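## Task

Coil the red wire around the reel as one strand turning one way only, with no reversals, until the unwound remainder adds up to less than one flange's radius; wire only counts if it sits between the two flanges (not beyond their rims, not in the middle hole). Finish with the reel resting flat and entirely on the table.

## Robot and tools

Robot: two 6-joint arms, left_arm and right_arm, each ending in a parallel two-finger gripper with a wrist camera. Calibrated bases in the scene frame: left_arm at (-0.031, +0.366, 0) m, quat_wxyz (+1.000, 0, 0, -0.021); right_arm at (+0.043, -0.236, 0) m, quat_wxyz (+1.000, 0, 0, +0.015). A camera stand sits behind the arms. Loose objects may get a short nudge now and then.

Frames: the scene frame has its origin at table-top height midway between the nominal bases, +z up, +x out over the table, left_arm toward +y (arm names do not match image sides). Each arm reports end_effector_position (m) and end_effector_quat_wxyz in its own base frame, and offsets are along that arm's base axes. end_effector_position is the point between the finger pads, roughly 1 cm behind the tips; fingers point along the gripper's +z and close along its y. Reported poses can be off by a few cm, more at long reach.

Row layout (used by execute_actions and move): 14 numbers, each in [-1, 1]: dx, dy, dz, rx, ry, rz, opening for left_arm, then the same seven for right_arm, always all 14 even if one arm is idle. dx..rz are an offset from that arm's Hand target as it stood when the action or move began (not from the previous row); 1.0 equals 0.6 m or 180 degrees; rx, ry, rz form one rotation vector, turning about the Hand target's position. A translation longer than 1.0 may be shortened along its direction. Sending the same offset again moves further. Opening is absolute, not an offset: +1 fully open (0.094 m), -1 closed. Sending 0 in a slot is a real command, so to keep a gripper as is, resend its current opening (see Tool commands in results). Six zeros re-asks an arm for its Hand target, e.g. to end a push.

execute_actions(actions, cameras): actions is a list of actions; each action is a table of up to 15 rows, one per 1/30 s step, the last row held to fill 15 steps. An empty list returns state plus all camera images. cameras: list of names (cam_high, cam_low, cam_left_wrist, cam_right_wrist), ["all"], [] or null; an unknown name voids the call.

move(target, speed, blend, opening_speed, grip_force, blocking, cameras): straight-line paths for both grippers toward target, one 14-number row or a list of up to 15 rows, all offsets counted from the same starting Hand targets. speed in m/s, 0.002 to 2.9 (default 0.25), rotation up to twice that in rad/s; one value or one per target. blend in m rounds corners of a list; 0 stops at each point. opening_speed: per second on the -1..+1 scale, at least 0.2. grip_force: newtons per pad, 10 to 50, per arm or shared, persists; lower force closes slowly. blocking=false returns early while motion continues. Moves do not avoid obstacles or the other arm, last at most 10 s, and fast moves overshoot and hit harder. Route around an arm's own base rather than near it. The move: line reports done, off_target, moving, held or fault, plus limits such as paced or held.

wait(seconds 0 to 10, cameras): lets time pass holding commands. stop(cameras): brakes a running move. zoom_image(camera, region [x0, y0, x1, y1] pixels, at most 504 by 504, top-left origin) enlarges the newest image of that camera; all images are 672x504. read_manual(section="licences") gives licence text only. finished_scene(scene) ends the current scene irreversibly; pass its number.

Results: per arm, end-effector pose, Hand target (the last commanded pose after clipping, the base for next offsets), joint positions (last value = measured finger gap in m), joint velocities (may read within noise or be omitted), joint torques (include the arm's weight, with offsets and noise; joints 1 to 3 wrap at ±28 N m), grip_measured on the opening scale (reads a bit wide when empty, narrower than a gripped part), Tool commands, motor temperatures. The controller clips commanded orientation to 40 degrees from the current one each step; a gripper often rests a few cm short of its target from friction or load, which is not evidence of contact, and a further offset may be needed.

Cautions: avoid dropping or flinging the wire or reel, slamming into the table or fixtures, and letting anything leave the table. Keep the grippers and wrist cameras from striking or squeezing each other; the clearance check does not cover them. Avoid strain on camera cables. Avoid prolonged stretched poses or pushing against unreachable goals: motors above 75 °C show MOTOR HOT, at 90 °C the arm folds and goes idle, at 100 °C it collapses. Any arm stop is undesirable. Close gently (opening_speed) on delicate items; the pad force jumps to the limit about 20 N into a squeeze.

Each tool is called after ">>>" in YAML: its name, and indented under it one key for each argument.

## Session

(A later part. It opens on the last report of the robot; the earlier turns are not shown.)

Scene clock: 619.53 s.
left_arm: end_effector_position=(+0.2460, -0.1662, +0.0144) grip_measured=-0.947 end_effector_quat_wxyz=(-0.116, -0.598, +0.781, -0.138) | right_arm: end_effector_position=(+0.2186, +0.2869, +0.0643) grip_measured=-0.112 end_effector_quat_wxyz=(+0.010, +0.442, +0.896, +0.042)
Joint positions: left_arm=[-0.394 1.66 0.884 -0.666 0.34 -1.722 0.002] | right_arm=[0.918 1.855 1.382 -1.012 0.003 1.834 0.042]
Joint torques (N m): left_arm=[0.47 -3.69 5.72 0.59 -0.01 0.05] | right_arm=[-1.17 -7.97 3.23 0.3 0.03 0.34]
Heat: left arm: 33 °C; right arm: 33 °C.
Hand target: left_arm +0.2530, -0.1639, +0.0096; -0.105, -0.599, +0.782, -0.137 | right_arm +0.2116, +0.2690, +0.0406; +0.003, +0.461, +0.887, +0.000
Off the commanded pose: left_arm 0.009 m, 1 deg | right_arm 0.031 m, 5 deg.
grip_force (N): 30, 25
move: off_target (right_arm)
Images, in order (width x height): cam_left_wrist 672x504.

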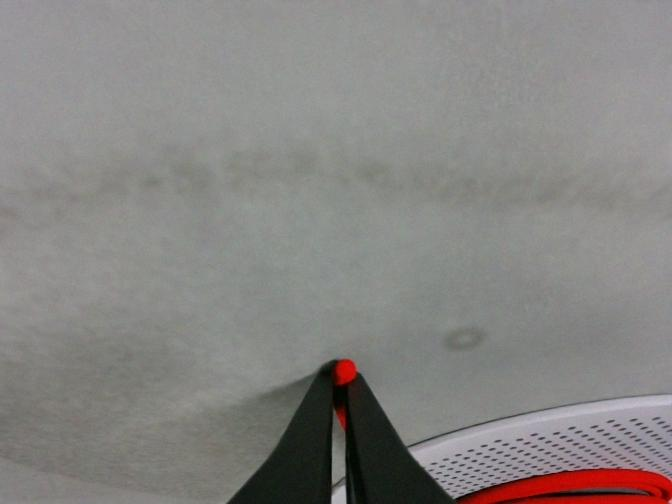

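>>> move:
  target: [-0.007,-0.003,0.05,-0.111,0,0,-0.96,0,0,0,0,0,0,-0.1]
  speed: 0.08
  cameras: ["cam_left_wrist"]

>>> move:
  target: [0.02,-0.065,0,0,0,0,-0.96,0,0,0,0,0,0.3,-0.1]
  speed: 0.12
  cameras: ["cam_left_wrist","cam_high","cam_low"]

>>> zoom_image:
  camera: "cam_high"
  region: [220, 150, 420, 330]

>>> zoom_image:
  camera: "cam_low"
  region: [370, 220, 500, 320]

Scene clock: 627.47 s.
left_arm: end_effector_position=(+0.2463, -0.1653, +0.0323) grip_measured=-0.952 end_effector_quat_wxyz=(-0.214, -0.578, +0.745, -0.254) | right_arm: end_effector_position=(+0.2186, +0.2869, +0.0643) grip_measured=-0.112 end_effector_quat_wxyz=(+0.010, +0.442, +0.896, +0.042)
Joint positions: left_arm=[-0.21 1.636 0.809 -0.61 0.665 -1.576 0.002] | right_arm=[0.918 1.855 1.382 -1.012 0.003 1.834 0.042]
Joint torques (N m): left_arm=[0.68 -6.86 4.51 0.47 0.52 0.1] | right_arm=[-1.2 -7.98 3.17 0.31 0.04 0.33]
Heat: left arm: 33 °C; right arm: 32 °C.
Hand target: left_arm +0.2489, -0.1655, +0.0395; -0.208, -0.572, +0.746, -0.270 | right_arm +0.2116, +0.2690, +0.0406; +0.003, +0.461, +0.887, +0.000
Off the commanded pose: left_arm 0.008 m, 2 deg | right_arm 0.031 m, 5 deg.
grip_force (N): 30, 25
move: off_target (right_arm)
Images, in order (width x height): cam_left_wrist 672x504.

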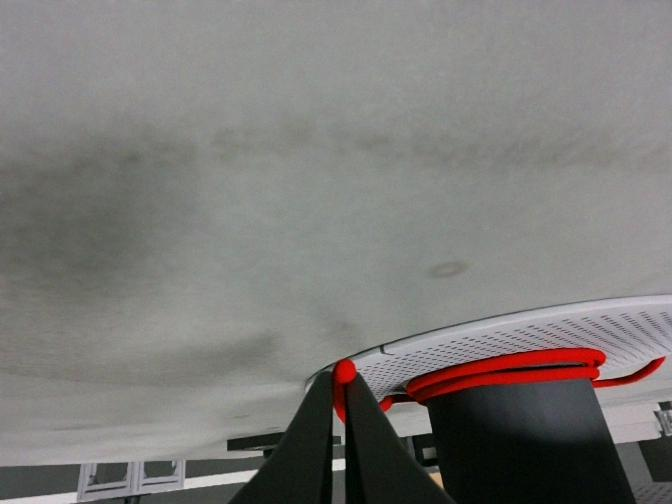

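Scene clock: 632.03 s.
left_arm: end_effector_position=(+0.2531, -0.2000, +0.0356) grip_measured=-0.952 end_effector_quat_wxyz=(-0.213, -0.575, +0.744, -0.263) | right_arm: end_effector_position=(+0.2192, +0.2859, +0.0646) grip_measured=-0.110 end_effector_quat_wxyz=(+0.022, +0.022, +0.999, +0.039)
Joint positions: left_arm=[-0.325 1.655 0.832 -0.506 0.655 -1.723 0.002] | right_arm=[0.909 1.85 1.377 -1.009 -0.01 0.954 0.042]
Joint torques (N m): left_arm=[-0.59 -4.45 7.66 0.62 0.33 -0.06] | right_arm=[-0.55 -7.94 3.19 0.36 0.1 -0.41]
Heat: left arm: 33 °C; right arm: 32 °C.
Hand target: left_arm +0.2608, -0.2045, +0.0394; -0.208, -0.572, +0.746, -0.270 | right_arm +0.2114, +0.2690, +0.0405; +0.003, +0.008, +1.000, +0.001
Off the commanded pose: left_arm 0.010 m, 1 deg | right_arm 0.030 m, 5 deg.
grip_force (N): 30, 25
move: off_target (right_arm)
Images, in order (width x height): cam_high 672x504, cam_low 672x504, cam_left_wrist 672x504.

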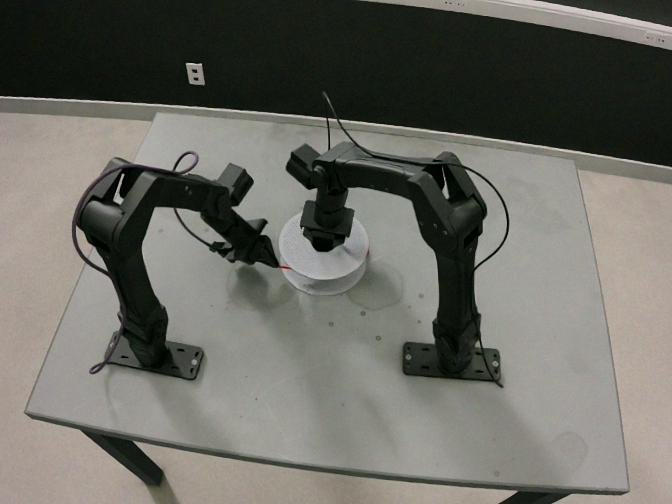

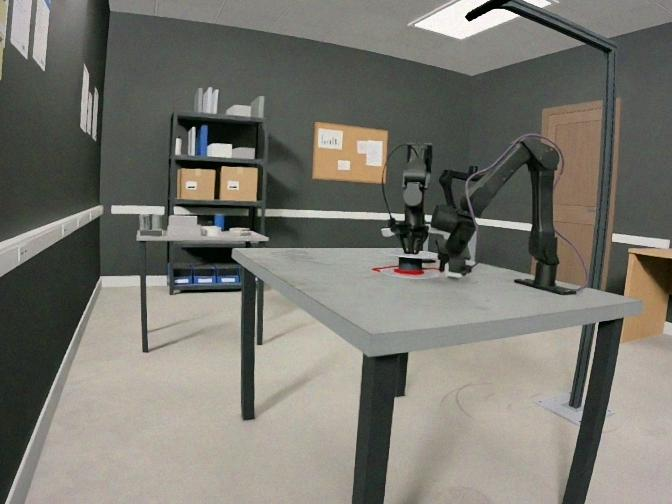

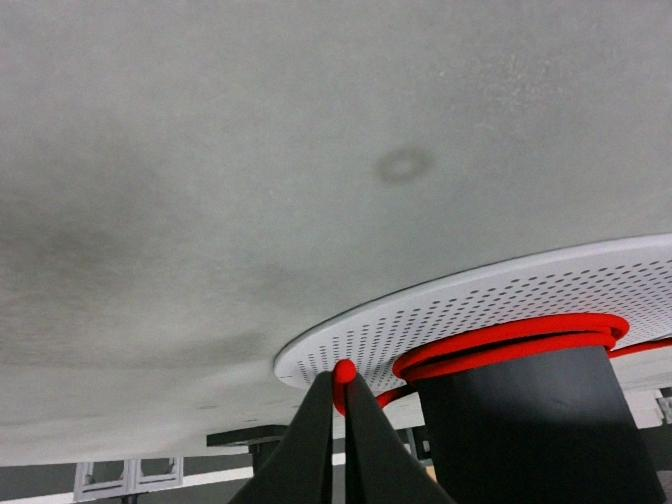

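Scaled by 2.520 from the camera's 672x504 image, which has a finer 960x720 frame.

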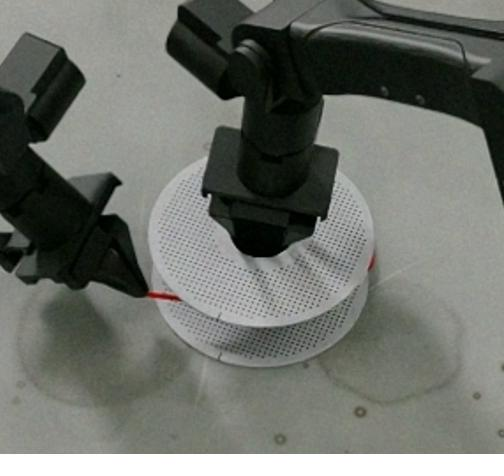

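Scaled by 3.877 from the camera's 672x504 image, which has a finer 960x720 frame.

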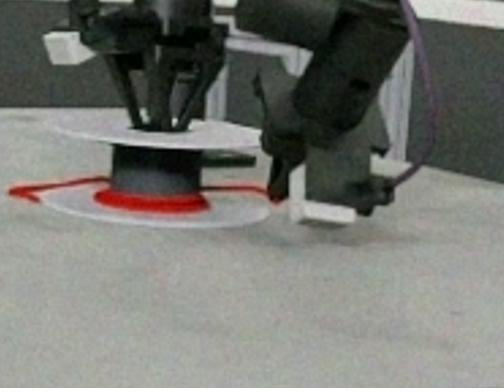

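>>> move:
  target: [0.012,-0.05,0,0,0,0,-0.96,0,0,0,0,0,0.2,-0.1]
  speed: 0.1
  cameras: ["cam_left_wrist","cam_high","cam_low"]

>>> zoom_image:
  camera: "cam_high"
  region: [220, 150, 420, 330]

>>> zoom_image:
  camera: "cam_low"
  region: [370, 220, 500, 320]

Scene clock: 637.27 s.
left_arm: end_effector_position=(+0.2515, -0.2225, +0.0307) grip_measured=-0.953 end_effector_quat_wxyz=(-0.219, -0.583, +0.744, -0.245) | right_arm: end_effector_position=(+0.2233, +0.2823, +0.0649) grip_measured=-0.108 end_effector_quat_wxyz=(+0.039, -0.285, +0.957, +0.024)
Joint positions: left_arm=[-0.409 1.7 0.87 -0.481 0.623 -1.822 0.002] | right_arm=[0.901 1.846 1.373 -1.006 0.004 0.322 0.042]
Joint torques (N m): left_arm=[-0.95 -4.72 8.88 0.99 0.38 -0.1] | right_arm=[-0.09 -7.72 3.38 0.34 -0.08 -0.39]
Heat: left arm: 33 °C; right arm: 32 °C.
Hand target: left_arm +0.2681, -0.2346, +0.0396; -0.208, -0.572, +0.746, -0.271 | right_arm +0.2115, +0.2690, +0.0406; +0.003, -0.301, +0.953, +0.002
Off the commanded pose: left_arm 0.022 m, 3 deg | right_arm 0.030 m, 5 deg.
grip_force (N): 30, 25
move: off_target (left_arm, right_arm)
Images, in order (width x height): cam_high 672x504, cam_low 672x504, cam_left_wrist 672x504.

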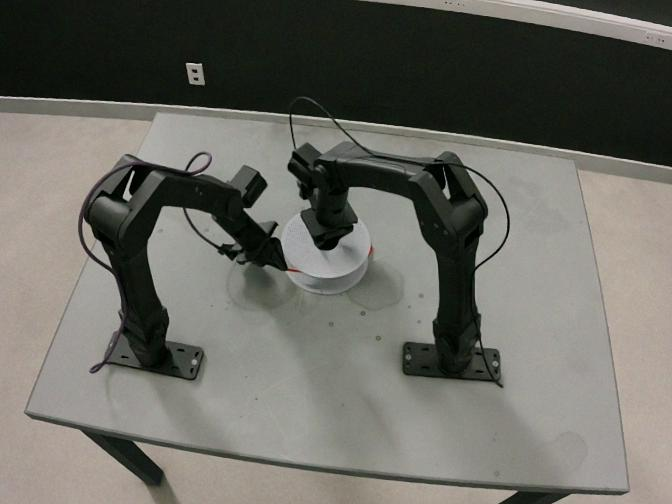

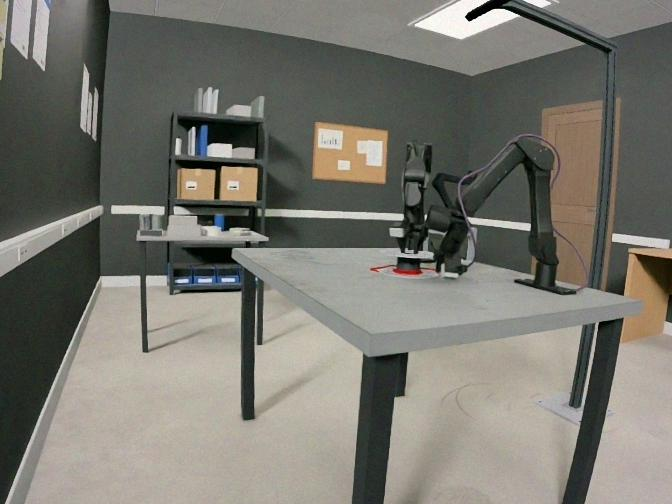

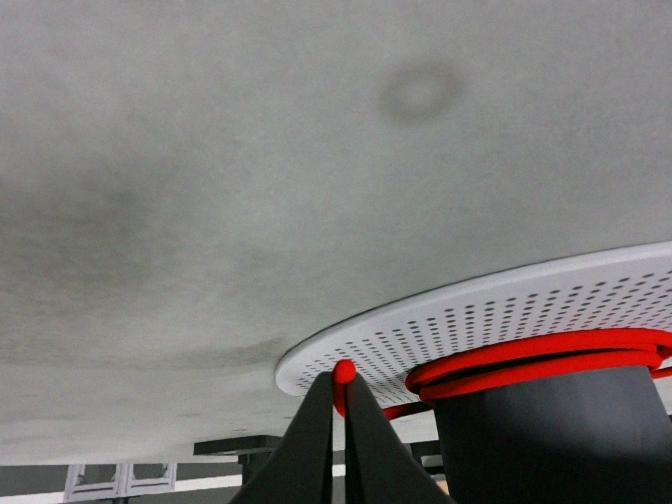

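Scaled by 2.520 from the camera's 672x504 image, which has a finer 960x720 frame.

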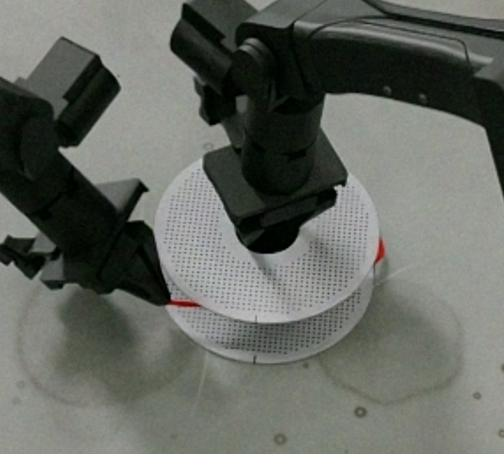

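Scaled by 3.877 from the camera's 672x504 image, which has a finer 960x720 frame.

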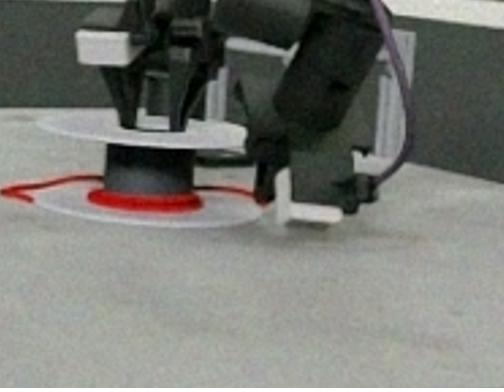

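>>> move:
  target: [-0.022,0.013,-0.01,0,0,0,-0.96,0,0,0,0,0,0,-0.1]
  speed: 0.1

>>> move:
  target: [0,0,0,0,0,0,-0.7,0,0,0,0,0,0,-0.1]
  opening_speed: 0.4

>>> move:
  target:
    - [0,0.08,0.1,0,0,0,-0.7,0,0,0,0,0,0,-0.1]
    - [0,0.12,0.22,0,0,0,-0.7,0,0,0,0,0,0,-0.1]
  speed: 0.12
  cameras: ["cam_left_wrist","cam_high","cam_low"]

>>> zoom_image:
  camera: "cam_high"
  region: [220, 150, 420, 330]

>>> zoom_image:
  camera: "cam_low"
  region: [370, 220, 500, 320]

Scene clock: 639.87 s.
left_arm: end_effector_position=(+0.2519, -0.2227, +0.0261) grip_measured=-0.953 end_effector_quat_wxyz=(-0.214, -0.579, +0.745, -0.253) | right_arm: end_effector_position=(+0.2233, +0.2823, +0.0649) grip_measured=-0.108 end_effector_quat_wxyz=(+0.039, -0.285, +0.957, +0.024)
Joint positions: left_arm=[-0.409 1.7 0.842 -0.431 0.623 -1.822 0.002] | right_arm=[0.901 1.846 1.373 -1.006 0.004 0.321 0.042]
Joint torques (N m): left_arm=[-0.51 -7.16 4.75 0.87 0.4 -0.05] | right_arm=[-0.08 -7.75 3.34 0.34 -0.09 -0.38]
Heat: left arm: 33 °C; right arm: 32 °C.
Hand target: left_arm +0.2549, -0.2268, +0.0336; -0.208, -0.572, +0.746, -0.271 | right_arm +0.2115, +0.2690, +0.0406; +0.003, -0.302, +0.953, +0.002
Off the commanded pose: left_arm 0.009 m, 2 deg | right_arm 0.030 m, 5 deg.
grip_force (N): 30, 25
move: off_target (right_arm)

Scene clock: 640.73 s.
left_arm: end_effector_position=(+0.2477, -0.2207, +0.0235) grip_measured=-0.702 end_effector_quat_wxyz=(-0.217, -0.582, +0.744, -0.246) | right_arm: end_effector_position=(+0.2233, +0.2823, +0.0649) grip_measured=-0.108 end_effector_quat_wxyz=(+0.039, -0.285, +0.957, +0.024)
Joint positions: left_arm=[-0.409 1.7 0.835 -0.441 0.622 -1.822 0.014] | right_arm=[0.901 1.846 1.373 -1.006 0.004 0.321 0.042]
Joint torques (N m): left_arm=[-0.5 -7.19 5.33 0.92 0.41 -0.04] | right_arm=[-0.09 -7.71 3.28 0.33 -0.08 -0.38]
Heat: left arm: 33 °C; right arm: 33 °C.
Hand target: left_arm +0.2548, -0.2268, +0.0336; -0.208, -0.572, +0.746, -0.270 | right_arm +0.2115, +0.2690, +0.0406; +0.003, -0.302, +0.953, +0.002
Off the commanded pose: left_arm 0.014 m, 3 deg | right_arm 0.030 m, 5 deg.
grip_force (N): 30, 25
move: off_target (left_arm, right_arm)

Scene clock: 643.50 s.
left_arm: end_effector_position=(+0.2528, -0.1547, +0.1520) grip_measured=-0.702 end_effector_quat_wxyz=(-0.214, -0.578, +0.745, -0.255) | right_arm: end_effector_position=(+0.2233, +0.2823, +0.0649) grip_measured=-0.108 end_effector_quat_wxyz=(+0.039, -0.285, +0.957, +0.024)
Joint positions: left_arm=[-0.164 1.503 1.184 -1.151 0.673 -1.518 0.014] | right_arm=[0.901 1.846 1.373 -1.006 0.004 0.321 0.042]
Joint torques (N m): left_arm=[0.58 -5.9 8.43 0.13 0.53 0.06] | right_arm=[-0.13 -7.69 3.37 0.33 -0.08 -0.38]
Heat: left arm: 33 °C; right arm: 33 °C.
Hand target: left_arm +0.2549, -0.1548, +0.1655; -0.208, -0.572, +0.746, -0.270 | right_arm +0.2115, +0.2690, +0.0406; +0.003, -0.302, +0.953, +0.002
Off the commanded pose: left_arm 0.014 m, 2 deg | right_arm 0.030 m, 5 deg.
grip_force (N): 30, 25
move: off_target (left_arm, right_arm)
Images, in order (width x height): cam_high 672x504, cam_low 672x504, cam_left_wrist 672x504.

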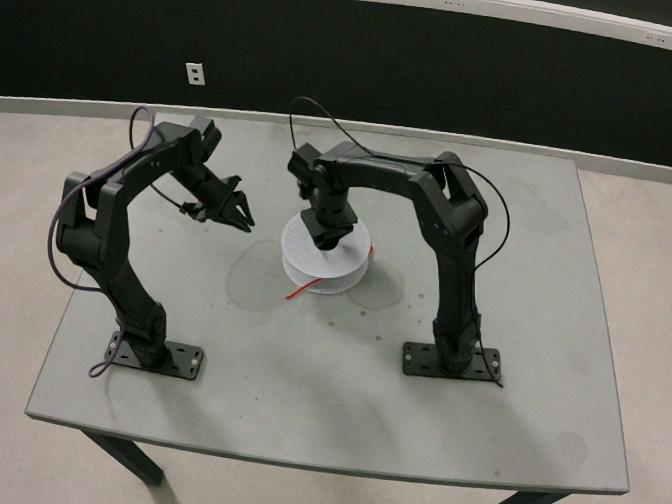

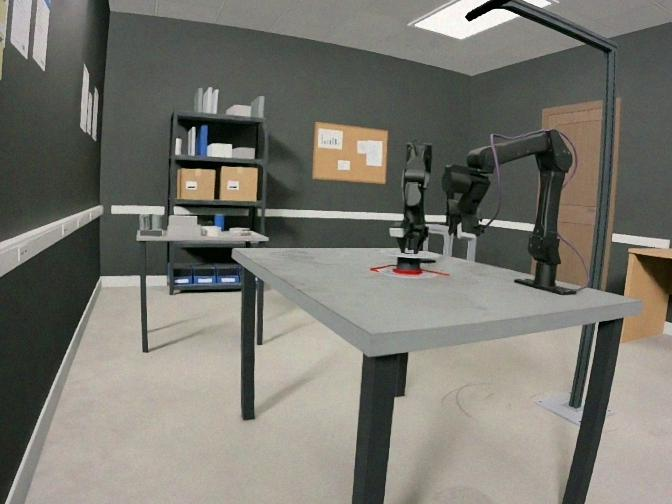

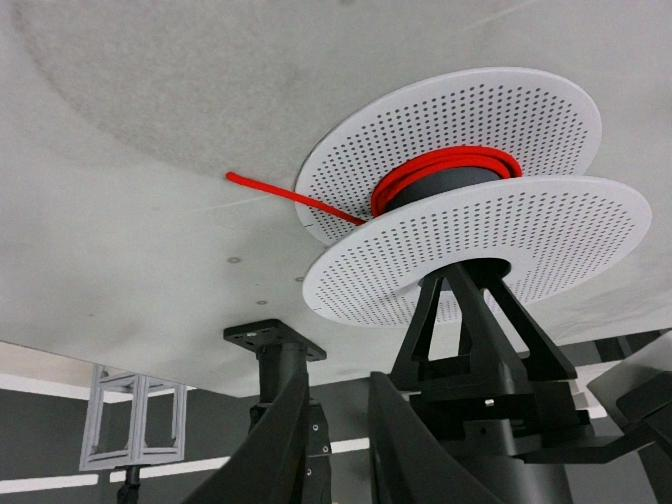

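Scaled by 2.520 from the camera's 672x504 image, which has a finer 960x720 frame.

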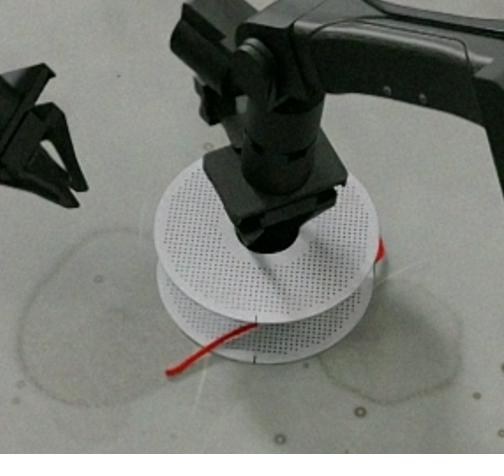

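Scaled by 3.877 from the camera's 672x504 image, which has a finer 960x720 frame.

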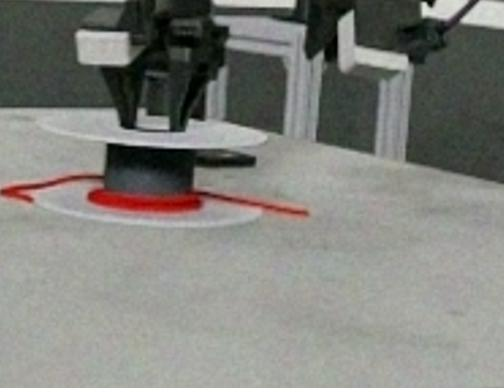

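>>> move:
  target: [0,0.05,0,0,0,0,-0.7,0.019,0.022,0.018,0,0,0,-0.95]
  opening_speed: 0.4
  speed: 0.12

>>> move:
  target:
    - [0,0,0,0,0,0,-0.7,0,0,0.15,0,0,0,-0.95]
    - [0,0,0,0,0,0,-0.7,-0.08,-0.05,0.4,0,0,0,-0.95]
  cameras: ["cam_right_wrist","cam_low"]

>>> zoom_image:
  camera: "cam_right_wrist"
  region: [150, 100, 550, 440]

Scene clock: 649.17 s.
left_arm: end_effector_position=(+0.2518, -0.1243, +0.1556) grip_measured=-0.702 end_effector_quat_wxyz=(-0.211, -0.576, +0.746, -0.259) | right_arm: end_effector_position=(+0.2225, +0.2812, +0.0537) grip_measured=-0.948 end_effector_quat_wxyz=(+0.011, -0.298, +0.954, +0.005)
Joint positions: left_arm=[-0.046 1.503 1.199 -1.25 0.682 -1.367 0.014] | right_arm=[0.901 1.913 1.421 -1.055 0.005 0.295 0.002]
Joint torques (N m): left_arm=[0.5 -4.68 8.5 -0.02 0.55 0.08] | right_arm=[-0.28 -9.14 8.84 0.13 -0.07 -0.1]
Heat: left arm: 33 °C; right arm: 33 °C.
Hand target: left_arm +0.2548, -0.1248, +0.1656; -0.208, -0.572, +0.746, -0.270 | right_arm +0.2230, +0.2822, +0.0514; +0.003, -0.302, +0.953, +0.002
Off the commanded pose: left_arm 0.010 m, 1 deg | right_arm 0.003 m, 1 deg.
grip_force (N): 30, 25
move: done

Scene clock: 651.57 s.
left_arm: end_effector_position=(+0.2518, -0.1243, +0.1556) grip_measured=-0.702 end_effector_quat_wxyz=(-0.211, -0.576, +0.746, -0.259) | right_arm: end_effector_position=(+0.1778, +0.2522, +0.2924) grip_measured=-0.948 end_effector_quat_wxyz=(+0.148, -0.298, +0.937, +0.109)
Joint positions: left_arm=[-0.046 1.503 1.199 -1.25 0.682 -1.367 0.014] | right_arm=[0.956 1.537 1.903 -1.568 0.005 0.338 0.002]
Joint torques (N m): left_arm=[0.5 -4.68 8.51 -0.02 0.55 0.08] | right_arm=[0.49 -5.96 7.31 0.78 -0.04 0.07]
Heat: left arm: 33 °C; right arm: 33 °C.
Hand target: left_arm +0.2548, -0.1248, +0.1656; -0.208, -0.572, +0.746, -0.270 | right_arm +0.1750, +0.2521, +0.2914; +0.003, -0.302, +0.953, +0.002
Off the commanded pose: left_arm 0.010 m, 1 deg | right_arm 0.003 m, 21 deg.
joint sent to its limit (right arm) — joint 4 (wrist pitch), lower limit. The joint targets are off in orientation, not in position.
grip_force (N): 30, 25
move: off_target (right_arm)
Images, in order (width x height): cam_low 672x504, cam_right_wrist 672x504.

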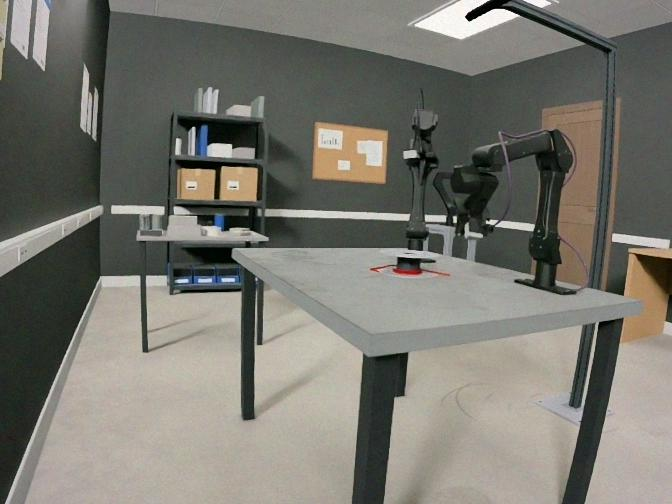

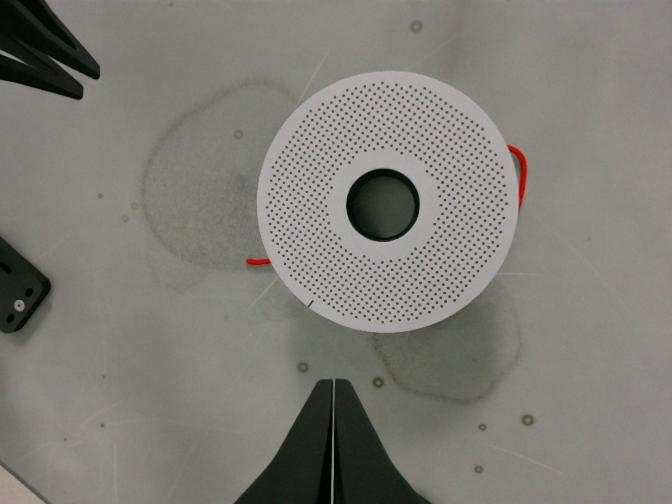

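Scaled by 1.260 from the camera's 672x504 image, which has a finer 960x720 frame.

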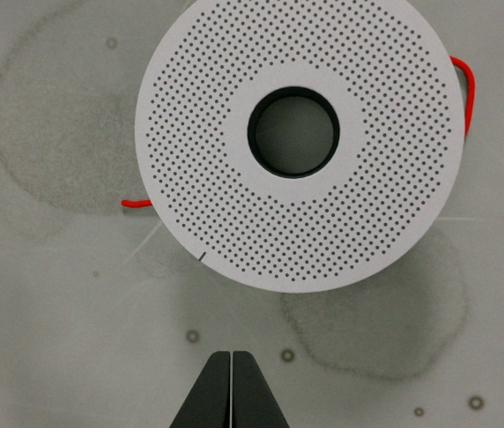

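>>> move:
  target:
    - [0,0,0,0,0,0,-0.7,0.079,0.049,-0.301,0,0,0,-0.95]
    - [0,0,0,0,0,0,-0.7,0.079,0.049,-0.301,0,0,-0.528,-0.95]
  cameras: ["cam_right_wrist"]

Scene clock: 667.63 s.
left_arm: end_effector_position=(+0.2518, -0.1243, +0.1556) grip_measured=-0.702 end_effector_quat_wxyz=(-0.211, -0.576, +0.746, -0.259) | right_arm: end_effector_position=(+0.2194, +0.2805, +0.1125) grip_measured=-0.948 end_effector_quat_wxyz=(+0.002, +0.494, +0.870, -0.001)
Joint positions: left_arm=[-0.046 1.503 1.199 -1.25 0.682 -1.367 0.014] | right_arm=[0.906 1.896 1.634 -1.309 0.004 1.939 0.002]
Joint torques (N m): left_arm=[0.49 -4.68 8.5 -0.02 0.54 0.07] | right_arm=[-0.47 -10.04 7.83 0.25 -0.01 0.09]
Heat: left arm: 34 °C; right arm: 33 °C.
Hand target: left_arm +0.2548, -0.1248, +0.1656; -0.208, -0.572, +0.746, -0.270 | right_arm +0.2223, +0.2816, +0.1108; +0.003, +0.500, +0.866, -0.001
Off the commanded pose: left_arm 0.010 m, 1 deg | right_arm 0.004 m, 1 deg.
grip_force (N): 30, 25
move: done
Images, in order (width x height): cam_right_wrist 672x504.

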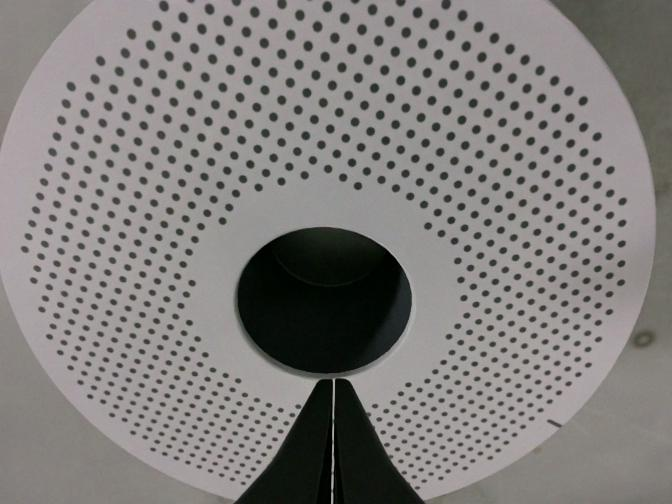

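>>> move:
  target: [0,0,0,0,0,0,-0.7,0.004,0.002,-0.118,0,0,0,-0.95]
  speed: 0.1

>>> move:
  target: [0,0,0,0,0,0,-0.7,0,0,0,0,0,0,-0.1]
  opening_speed: 0.3

>>> move:
  target:
    - [0,0,0,0,0,0,-0.7,0,-0.05,0,0,0,0.4,-0.1]
    - [0,0,0,0,0,0,-0.7,0,-0.05,0,0,0,0.85,-0.1]
  speed: 0.2
  blend: 0.02
  cameras: ["cam_left_wrist","cam_high","cam_low"]

>>> zoom_image:
  camera: "cam_high"
  region: [220, 150, 420, 330]

Scene clock: 670.73 s.
left_arm: end_effector_position=(+0.2518, -0.1243, +0.1556) grip_measured=-0.702 end_effector_quat_wxyz=(-0.211, -0.576, +0.746, -0.259) | right_arm: end_effector_position=(+0.2245, +0.2869, +0.0484) grip_measured=-0.948 end_effector_quat_wxyz=(+0.004, +0.494, +0.869, +0.010)
Joint positions: left_arm=[-0.046 1.503 1.199 -1.25 0.682 -1.367 0.014] | right_arm=[0.906 1.942 1.438 -1.046 0.004 1.939 0.002]
Joint torques (N m): left_arm=[0.49 -4.67 8.49 -0.02 0.55 0.07] | right_arm=[-0.69 -9.85 6.19 0.32 -0.03 0.08]
Heat: left arm: 35 °C; right arm: 34 °C.
Hand target: left_arm +0.2548, -0.1248, +0.1656; -0.208, -0.572, +0.746, -0.270 | right_arm +0.2248, +0.2829, +0.0400; +0.003, +0.499, +0.866, -0.001
Off the commanded pose: left_arm 0.010 m, 1 deg | right_arm 0.009 m, 1 deg.
grip_force (N): 30, 25
move: done

Scene clock: 673.77 s.
left_arm: end_effector_position=(+0.2518, -0.1243, +0.1556) grip_measured=-0.702 end_effector_quat_wxyz=(-0.211, -0.576, +0.746, -0.259) | right_arm: end_effector_position=(+0.2245, +0.2864, +0.0585) grip_measured=-0.185 end_effector_quat_wxyz=(+0.005, +0.496, +0.868, +0.018)
Joint positions: left_arm=[-0.046 1.503 1.199 -1.25 0.682 -1.367 0.014] | right_arm=[0.906 1.917 1.444 -1.062 0.004 1.943 0.038]
Joint torques (N m): left_arm=[0.51 -4.68 8.5 -0.02 0.55 0.07] | right_arm=[-0.64 -7.84 5.44 0.53 -0.01 0.03]
Heat: left arm: 35 °C; right arm: 34 °C.
Hand target: left_arm +0.2548, -0.1248, +0.1656; -0.208, -0.572, +0.746, -0.270 | right_arm +0.2246, +0.2828, +0.0399; +0.003, +0.499, +0.866, -0.001
Off the commanded pose: left_arm 0.010 m, 1 deg | right_arm 0.019 m, 2 deg.
grip_force (N): 30, 25
move: off_target (right_arm)

Scene clock: 681.07 s.
left_arm: end_effector_position=(+0.2518, -0.1243, +0.1556) grip_measured=-0.702 end_effector_quat_wxyz=(-0.211, -0.576, +0.746, -0.259) | right_arm: end_effector_position=(+0.2354, +0.2700, +0.0645) grip_measured=-0.108 end_effector_quat_wxyz=(-0.049, +0.713, -0.699, -0.010)
Joint positions: left_arm=[-0.046 1.503 1.199 -1.25 0.682 -1.367 0.014] | right_arm=[0.843 1.834 1.355 -0.993 -0.015 -0.747 0.042]
Joint torques (N m): left_arm=[0.5 -4.68 8.5 -0.01 0.54 0.07] | right_arm=[-0.54 -7.42 3.49 0.26 0.05 -0.43]
Heat: left arm: 35 °C; right arm: 33 °C.
Hand target: left_arm +0.2548, -0.1248, +0.1656; -0.208, -0.572, +0.746, -0.270 | right_arm +0.2248, +0.2528, +0.0399; -0.002, +0.726, -0.688, -0.003
Off the commanded pose: left_arm 0.010 m, 1 deg | right_arm 0.032 m, 6 deg.
grip_force (N): 30, 25
move: off_target (right_arm)
Images, in order (width x height): cam_high 672x504, cam_low 672x504, cam_left_wrist 672x504.

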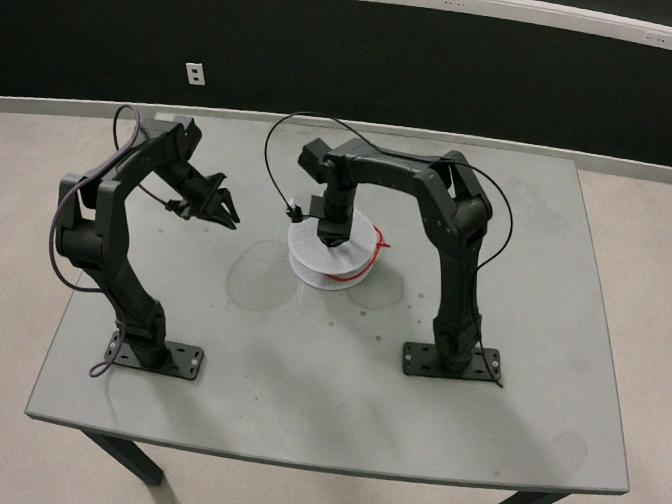

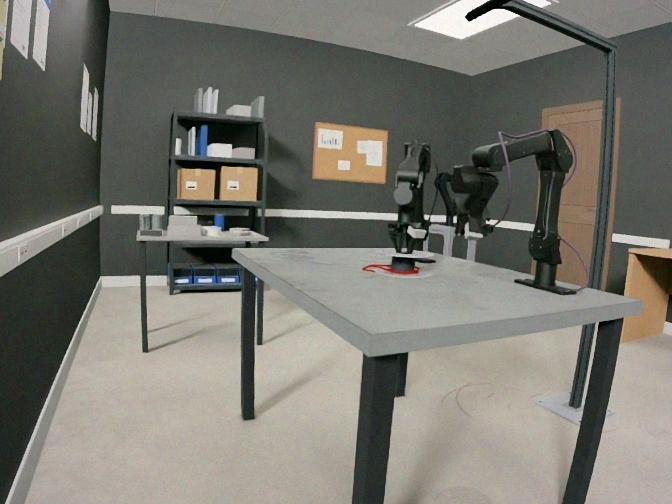

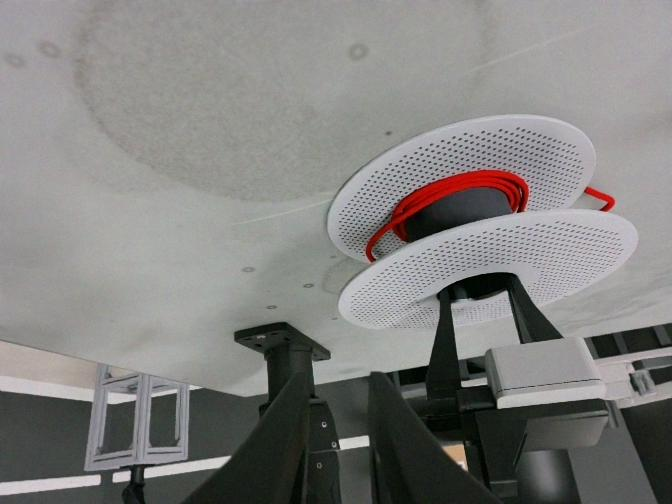

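Scaled by 2.520 from the camera's 672x504 image, which has a finer 960x720 frame.

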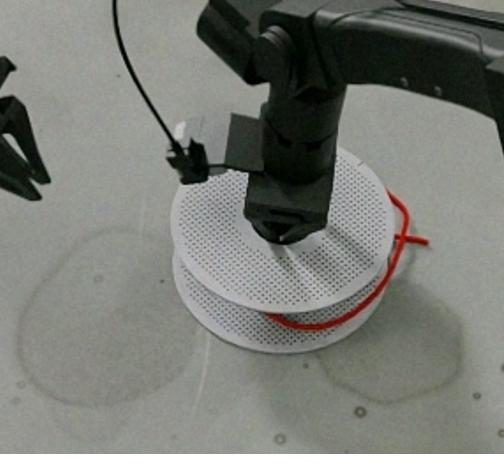

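>>> move:
  target: [0,0,0,0,0,0,-0.7,0.017,0.029,0.018,0,0,0,-0.95]
  opening_speed: 0.4
  speed: 0.12

>>> move:
  target:
    - [0,0,0,0,0,0,-0.7,0,0,0.15,0,0,0,-0.95]
    - [0,0,0,0,0,0,-0.7,-0.08,-0.05,0.4,0,0,-0.3,-0.95]
  cameras: ["cam_right_wrist","cam_high"]

>>> zoom_image:
  camera: "cam_high"
  region: [250, 180, 420, 320]

>>> zoom_image:
  camera: "cam_low"
  region: [340, 230, 470, 320]

Scene clock: 686.83 s.
left_arm: end_effector_position=(+0.2518, -0.1243, +0.1556) grip_measured=-0.702 end_effector_quat_wxyz=(-0.211, -0.576, +0.746, -0.259) | right_arm: end_effector_position=(+0.2351, +0.2694, +0.0534) grip_measured=-0.948 end_effector_quat_wxyz=(-0.011, +0.721, -0.692, -0.007)
Joint positions: left_arm=[-0.046 1.503 1.199 -1.25 0.682 -1.367 0.014] | right_arm=[0.843 1.91 1.415 -1.052 -0.014 -0.768 0.002]
Joint torques (N m): left_arm=[0.49 -4.67 8.5 -0.02 0.54 0.08] | right_arm=[0.54 -9.1 8.76 0.12 0.09 -0.09]
Heat: left arm: 35 °C; right arm: 33 °C.
Hand target: left_arm +0.2548, -0.1248, +0.1656; -0.208, -0.572, +0.746, -0.270 | right_arm +0.2351, +0.2702, +0.0508; -0.002, +0.726, -0.688, -0.003
Off the commanded pose: left_arm 0.010 m, 1 deg | right_arm 0.003 m, 1 deg.
grip_force (N): 30, 25
move: done

Scene clock: 690.70 s.
left_arm: end_effector_position=(+0.2518, -0.1243, +0.1556) grip_measured=-0.702 end_effector_quat_wxyz=(-0.211, -0.576, +0.746, -0.259) | right_arm: end_effector_position=(+0.1893, +0.2436, +0.2819) grip_measured=-0.948 end_effector_quat_wxyz=(+0.137, -0.333, +0.929, +0.091)
Joint positions: left_arm=[-0.046 1.503 1.199 -1.25 0.682 -1.367 0.014] | right_arm=[0.901 1.551 1.882 -1.57 -0.01 0.215 0.002]
Joint torques (N m): left_arm=[0.5 -4.67 8.51 -0.02 0.54 0.08] | right_arm=[0.35 -8.02 8.36 0.73 0.08 0.1]
Heat: left arm: 35 °C; right arm: 33 °C.
Hand target: left_arm +0.2548, -0.1248, +0.1656; -0.208, -0.572, +0.746, -0.270 | right_arm +0.1870, +0.2403, +0.2908; +0.003, -0.334, +0.942, +0.001
Off the commanded pose: left_arm 0.010 m, 1 deg | right_arm 0.010 m, 19 deg.
joint sent to its limit (right arm) — joint 4 (wrist pitch), lower limit. The joint targets are off in orientation, not in position.
grip_force (N): 30, 25
move: off_target (right_arm)
Images, in order (width x height): cam_high 672x504, cam_right_wrist 672x504.

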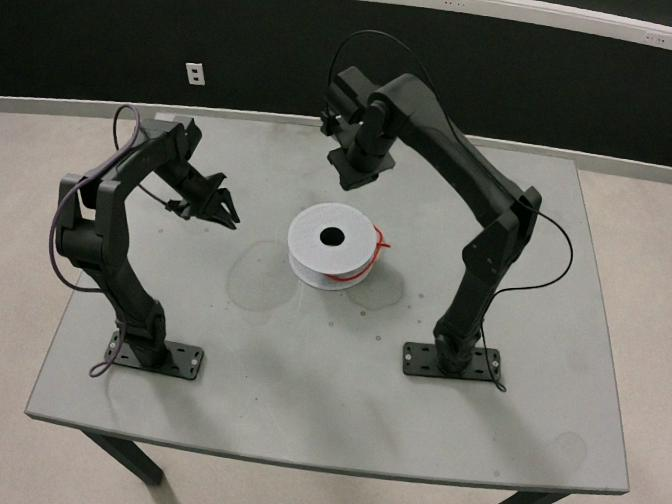

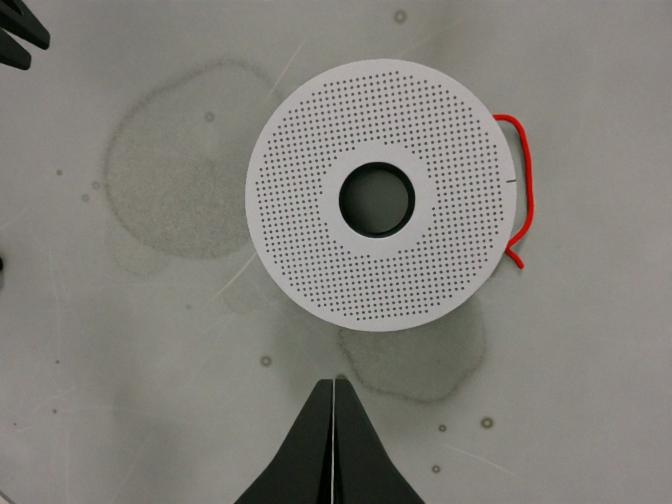

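Scaled by 2.965 from the camera's 672x504 image, which has a finer 960x720 frame.

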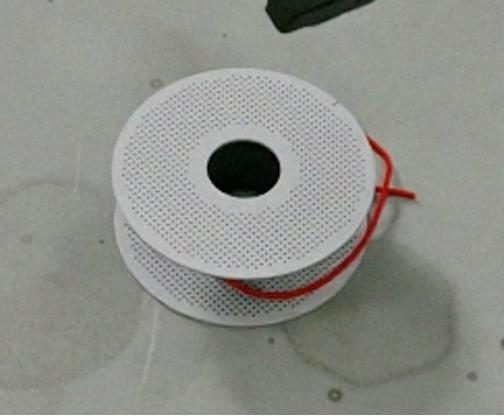

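This scene's latest camera images include none from cam_low. They are from: cam_high, cam_right_wrist. cam_low's image comes with the result of a call that names it in "cameras".

>>> move:
  target:
    - [-0.02,0.08,0.05,0,0,0,-0.7,0.083,0.048,-0.3,0,0,0,-0.95]
    - [-0.02,0.08,0.05,0,0,0,-0.7,0.083,0.048,-0.3,0,0,0.6,-0.95]
  cameras: ["cam_right_wrist"]

Scene clock: 700.80 s.
left_arm: end_effector_position=(+0.2402, -0.0781, +0.1900) grip_measured=-0.702 end_effector_quat_wxyz=(-0.210, -0.573, +0.746, -0.267) | right_arm: end_effector_position=(+0.2321, +0.2689, +0.1124) grip_measured=-0.948 end_effector_quat_wxyz=(-0.001, +0.959, -0.284, -0.005)
Joint positions: left_arm=[0.148 1.503 1.328 -1.527 0.682 -1.115 0.014] | right_arm=[0.851 1.895 1.631 -1.31 -0.01 -1.714 0.002]
Joint torques (N m): left_arm=[0.51 -3.62 8.13 -0.28 0.42 0.08] | right_arm=[-0.84 -9.92 7.9 0.24 0 -0.12]
Heat: left arm: 35 °C; right arm: 33 °C.
Hand target: left_arm +0.2428, -0.0768, +0.1956; -0.208, -0.572, +0.746, -0.270 | right_arm +0.2368, +0.2690, +0.1108; -0.001, +0.959, -0.283, -0.003
Off the commanded pose: left_arm 0.006 m, 1 deg | right_arm 0.005 m, 0 deg.
grip_force (N): 30, 25
move: done
Images, in order (width x height): cam_right_wrist 672x504.

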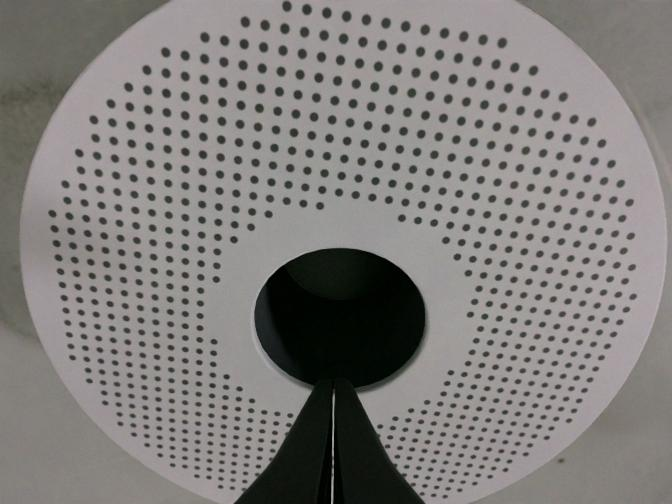

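>>> move:
  target: [0,0,0,0,0,0,-0.7,0.002,-0.002,-0.118,0,0,0,-0.95]
  speed: 0.1

>>> move:
  target: [0,0,0,0,0,0,-0.7,0,0,0,0,0,0,-0.1]
  opening_speed: 0.3

>>> move:
  target: [0,0,0,0,0,0,-0.7,0,0,0,0,0,-0.45,-0.1]
  speed: 0.2
  cameras: ["cam_left_wrist","cam_high","cam_low"]

>>> zoom_image:
  camera: "cam_high"
  region: [250, 180, 420, 320]

>>> zoom_image:
  camera: "cam_low"
  region: [340, 230, 470, 320]

Scene clock: 704.23 s.
left_arm: end_effector_position=(+0.2402, -0.0781, +0.1900) grip_measured=-0.702 end_effector_quat_wxyz=(-0.210, -0.573, +0.746, -0.267) | right_arm: end_effector_position=(+0.2372, +0.2720, +0.0483) grip_measured=-0.948 end_effector_quat_wxyz=(-0.010, +0.959, -0.284, -0.001)
Joint positions: left_arm=[0.148 1.503 1.328 -1.527 0.682 -1.115 0.014] | right_arm=[0.846 1.932 1.424 -1.045 -0.01 -1.719 0.002]
Joint torques (N m): left_arm=[0.51 -3.66 8.1 -0.27 0.43 0.08] | right_arm=[-0.76 -9.69 6.24 0.32 0 -0.1]
Heat: left arm: 35 °C; right arm: 33 °C.
Hand target: left_arm +0.2428, -0.0768, +0.1956; -0.208, -0.572, +0.746, -0.270 | right_arm +0.2381, +0.2679, +0.0401; -0.001, +0.959, -0.283, -0.003
Off the commanded pose: left_arm 0.006 m, 1 deg | right_arm 0.009 m, 1 deg.
grip_force (N): 30, 25
move: done

Scene clock: 707.27 s.
left_arm: end_effector_position=(+0.2402, -0.0781, +0.1900) grip_measured=-0.702 end_effector_quat_wxyz=(-0.210, -0.573, +0.746, -0.267) | right_arm: end_effector_position=(+0.2371, +0.2716, +0.0584) grip_measured=-0.187 end_effector_quat_wxyz=(-0.017, +0.959, -0.282, +0.003)
Joint positions: left_arm=[0.148 1.503 1.328 -1.527 0.682 -1.115 0.014] | right_arm=[0.846 1.907 1.431 -1.061 -0.009 -1.723 0.038]
Joint torques (N m): left_arm=[0.51 -3.64 8.13 -0.29 0.42 0.08] | right_arm=[-0.77 -7.6 5.49 0.53 -0.02 -0.05]
Heat: left arm: 35 °C; right arm: 33 °C.
Hand target: left_arm +0.2428, -0.0768, +0.1956; -0.208, -0.572, +0.746, -0.270 | right_arm +0.2381, +0.2679, +0.0400; -0.001, +0.959, -0.284, -0.003
Off the commanded pose: left_arm 0.006 m, 1 deg | right_arm 0.019 m, 2 deg.
grip_force (N): 30, 25
move: off_target (right_arm)

Scene clock: 711.57 s.
left_arm: end_effector_position=(+0.2402, -0.0781, +0.1900) grip_measured=-0.702 end_effector_quat_wxyz=(-0.210, -0.573, +0.746, -0.267) | right_arm: end_effector_position=(+0.2422, +0.2754, +0.0631) grip_measured=-0.116 end_effector_quat_wxyz=(+0.032, -0.562, +0.826, +0.009)
Joint positions: left_arm=[0.148 1.503 1.328 -1.527 0.682 -1.115 0.014] | right_arm=[0.846 1.896 1.433 -1.041 -0.002 -0.349 0.042]
Joint torques (N m): left_arm=[0.51 -3.63 8.12 -0.28 0.43 0.08] | right_arm=[-0.55 -7.27 4.71 0.46 -0.03 0.42]
Heat: left arm: 35 °C; right arm: 33 °C.
Hand target: left_arm +0.2428, -0.0768, +0.1956; -0.208, -0.572, +0.746, -0.270 | right_arm +0.2380, +0.2678, +0.0400; +0.002, -0.545, +0.838, +0.002
Off the commanded pose: left_arm 0.006 m, 1 deg | right_arm 0.025 m, 4 deg.
grip_force (N): 30, 25
move: off_target (right_arm)
Images, in order (width x height): cam_high 672x504, cam_low 672x504, cam_left_wrist 672x504.

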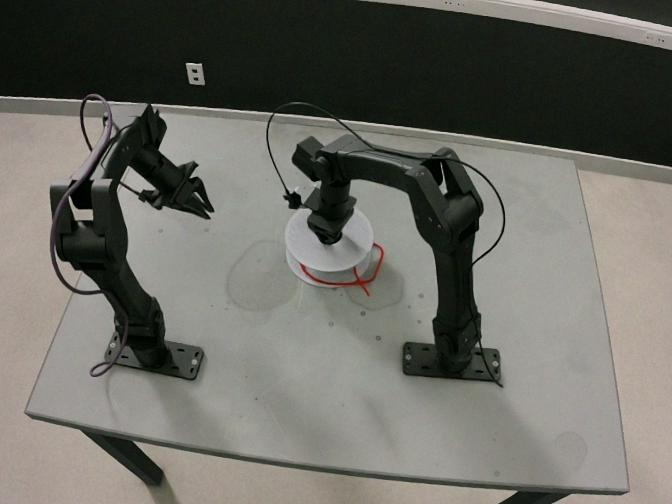

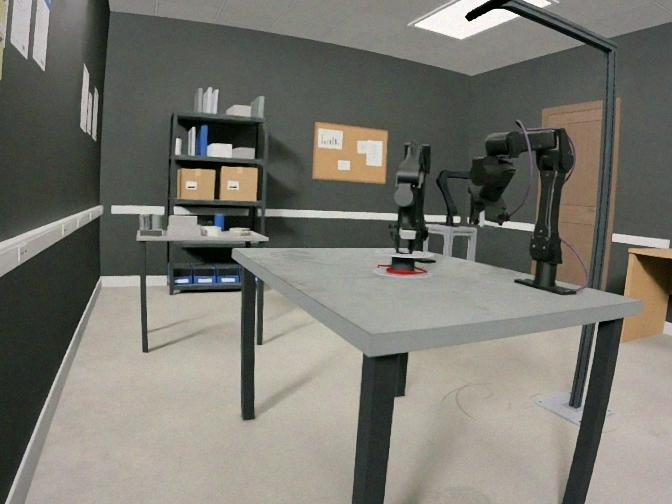

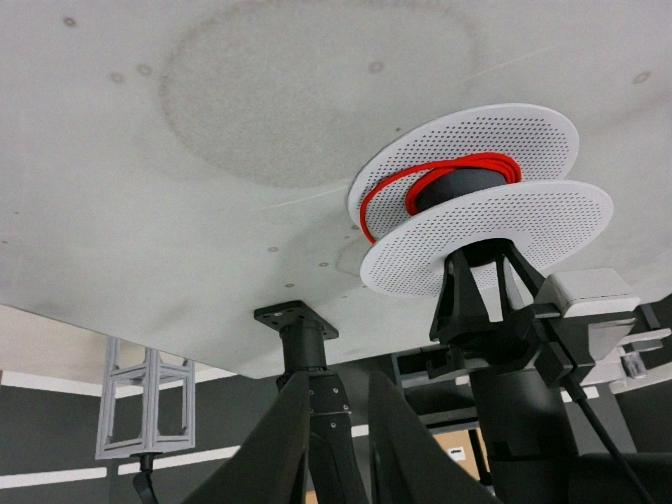

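Scaled by 2.965 from the camera's 672x504 image, which has a finer 960x720 frame.

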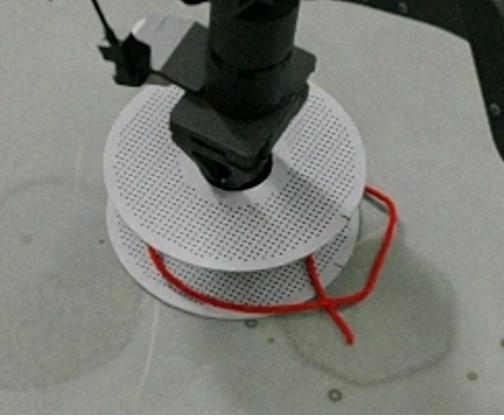

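Scaled by 3.877 from the camera's 672x504 image, which has a finer 960x720 frame.

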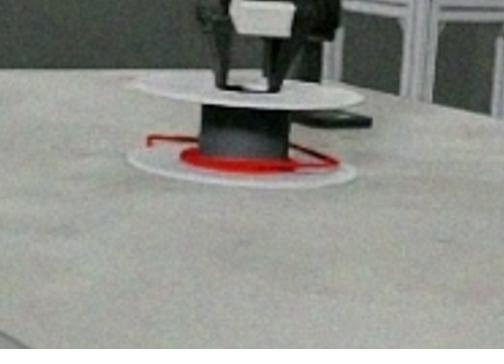

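>>> move:
  target:
    - [0,0,0.0,0.1526,-0.535,-0.5525,-0.7,0,0,0,0,0,0,-0.1]
    - [-0.135,-0.29,-0.125,0.1526,-0.535,-0.5525,-0.7,0,0,0,0,0,0,-0.1]
  speed: 0.2
  cameras: ["cam_left_wrist","cam_high"]

Scene clock: 729.27 s.
left_arm: end_effector_position=(+0.1608, -0.2477, +0.1193) grip_measured=-0.702 end_effector_quat_wxyz=(+0.329, +0.444, +0.814, -0.180) | right_arm: end_effector_position=(+0.2422, +0.2754, +0.0631) grip_measured=-0.116 end_effector_quat_wxyz=(+0.032, -0.562, +0.826, +0.009)
Joint positions: left_arm=[-0.997 0.974 0.585 -0.412 0.002 0.002 0.014] | right_arm=[0.846 1.896 1.433 -1.041 -0.002 -0.349 0.042]
Joint torques (N m): left_arm=[-0.64 -1.11 6.41 1.61 -0.07 -0.09] | right_arm=[-0.51 -7.39 4.71 0.47 -0.03 0.4]
Heat: left arm: 34 °C; right arm: 33 °C.
Hand target: left_arm +0.1618, -0.2508, +0.1204; +0.336, +0.442, +0.812, -0.183 | right_arm +0.2380, +0.2678, +0.0400; +0.002, -0.545, +0.838, +0.002
Off the commanded pose: left_arm 0.004 m, 1 deg | right_arm 0.025 m, 4 deg.
grip_force (N): 30, 25
move: off_target (right_arm)
Images, in order (width x height): cam_high 672x504, cam_left_wrist 672x504.

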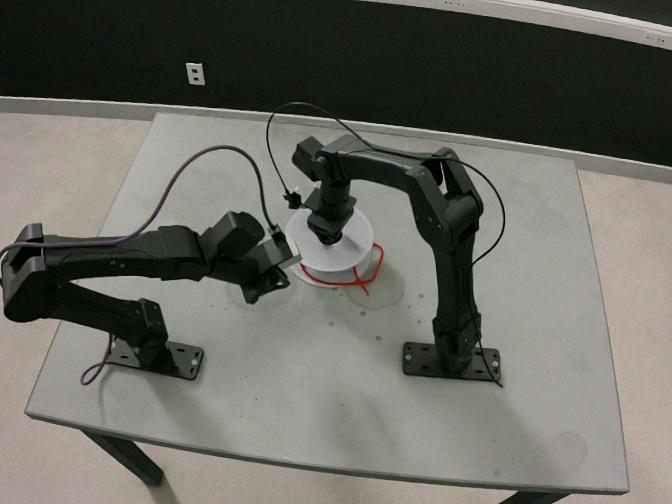

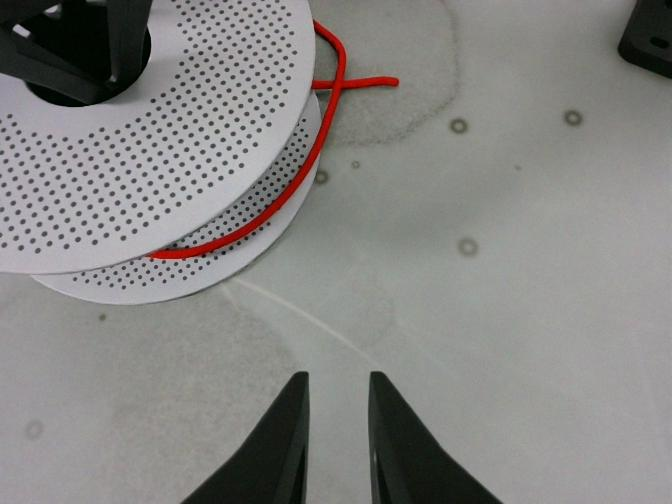

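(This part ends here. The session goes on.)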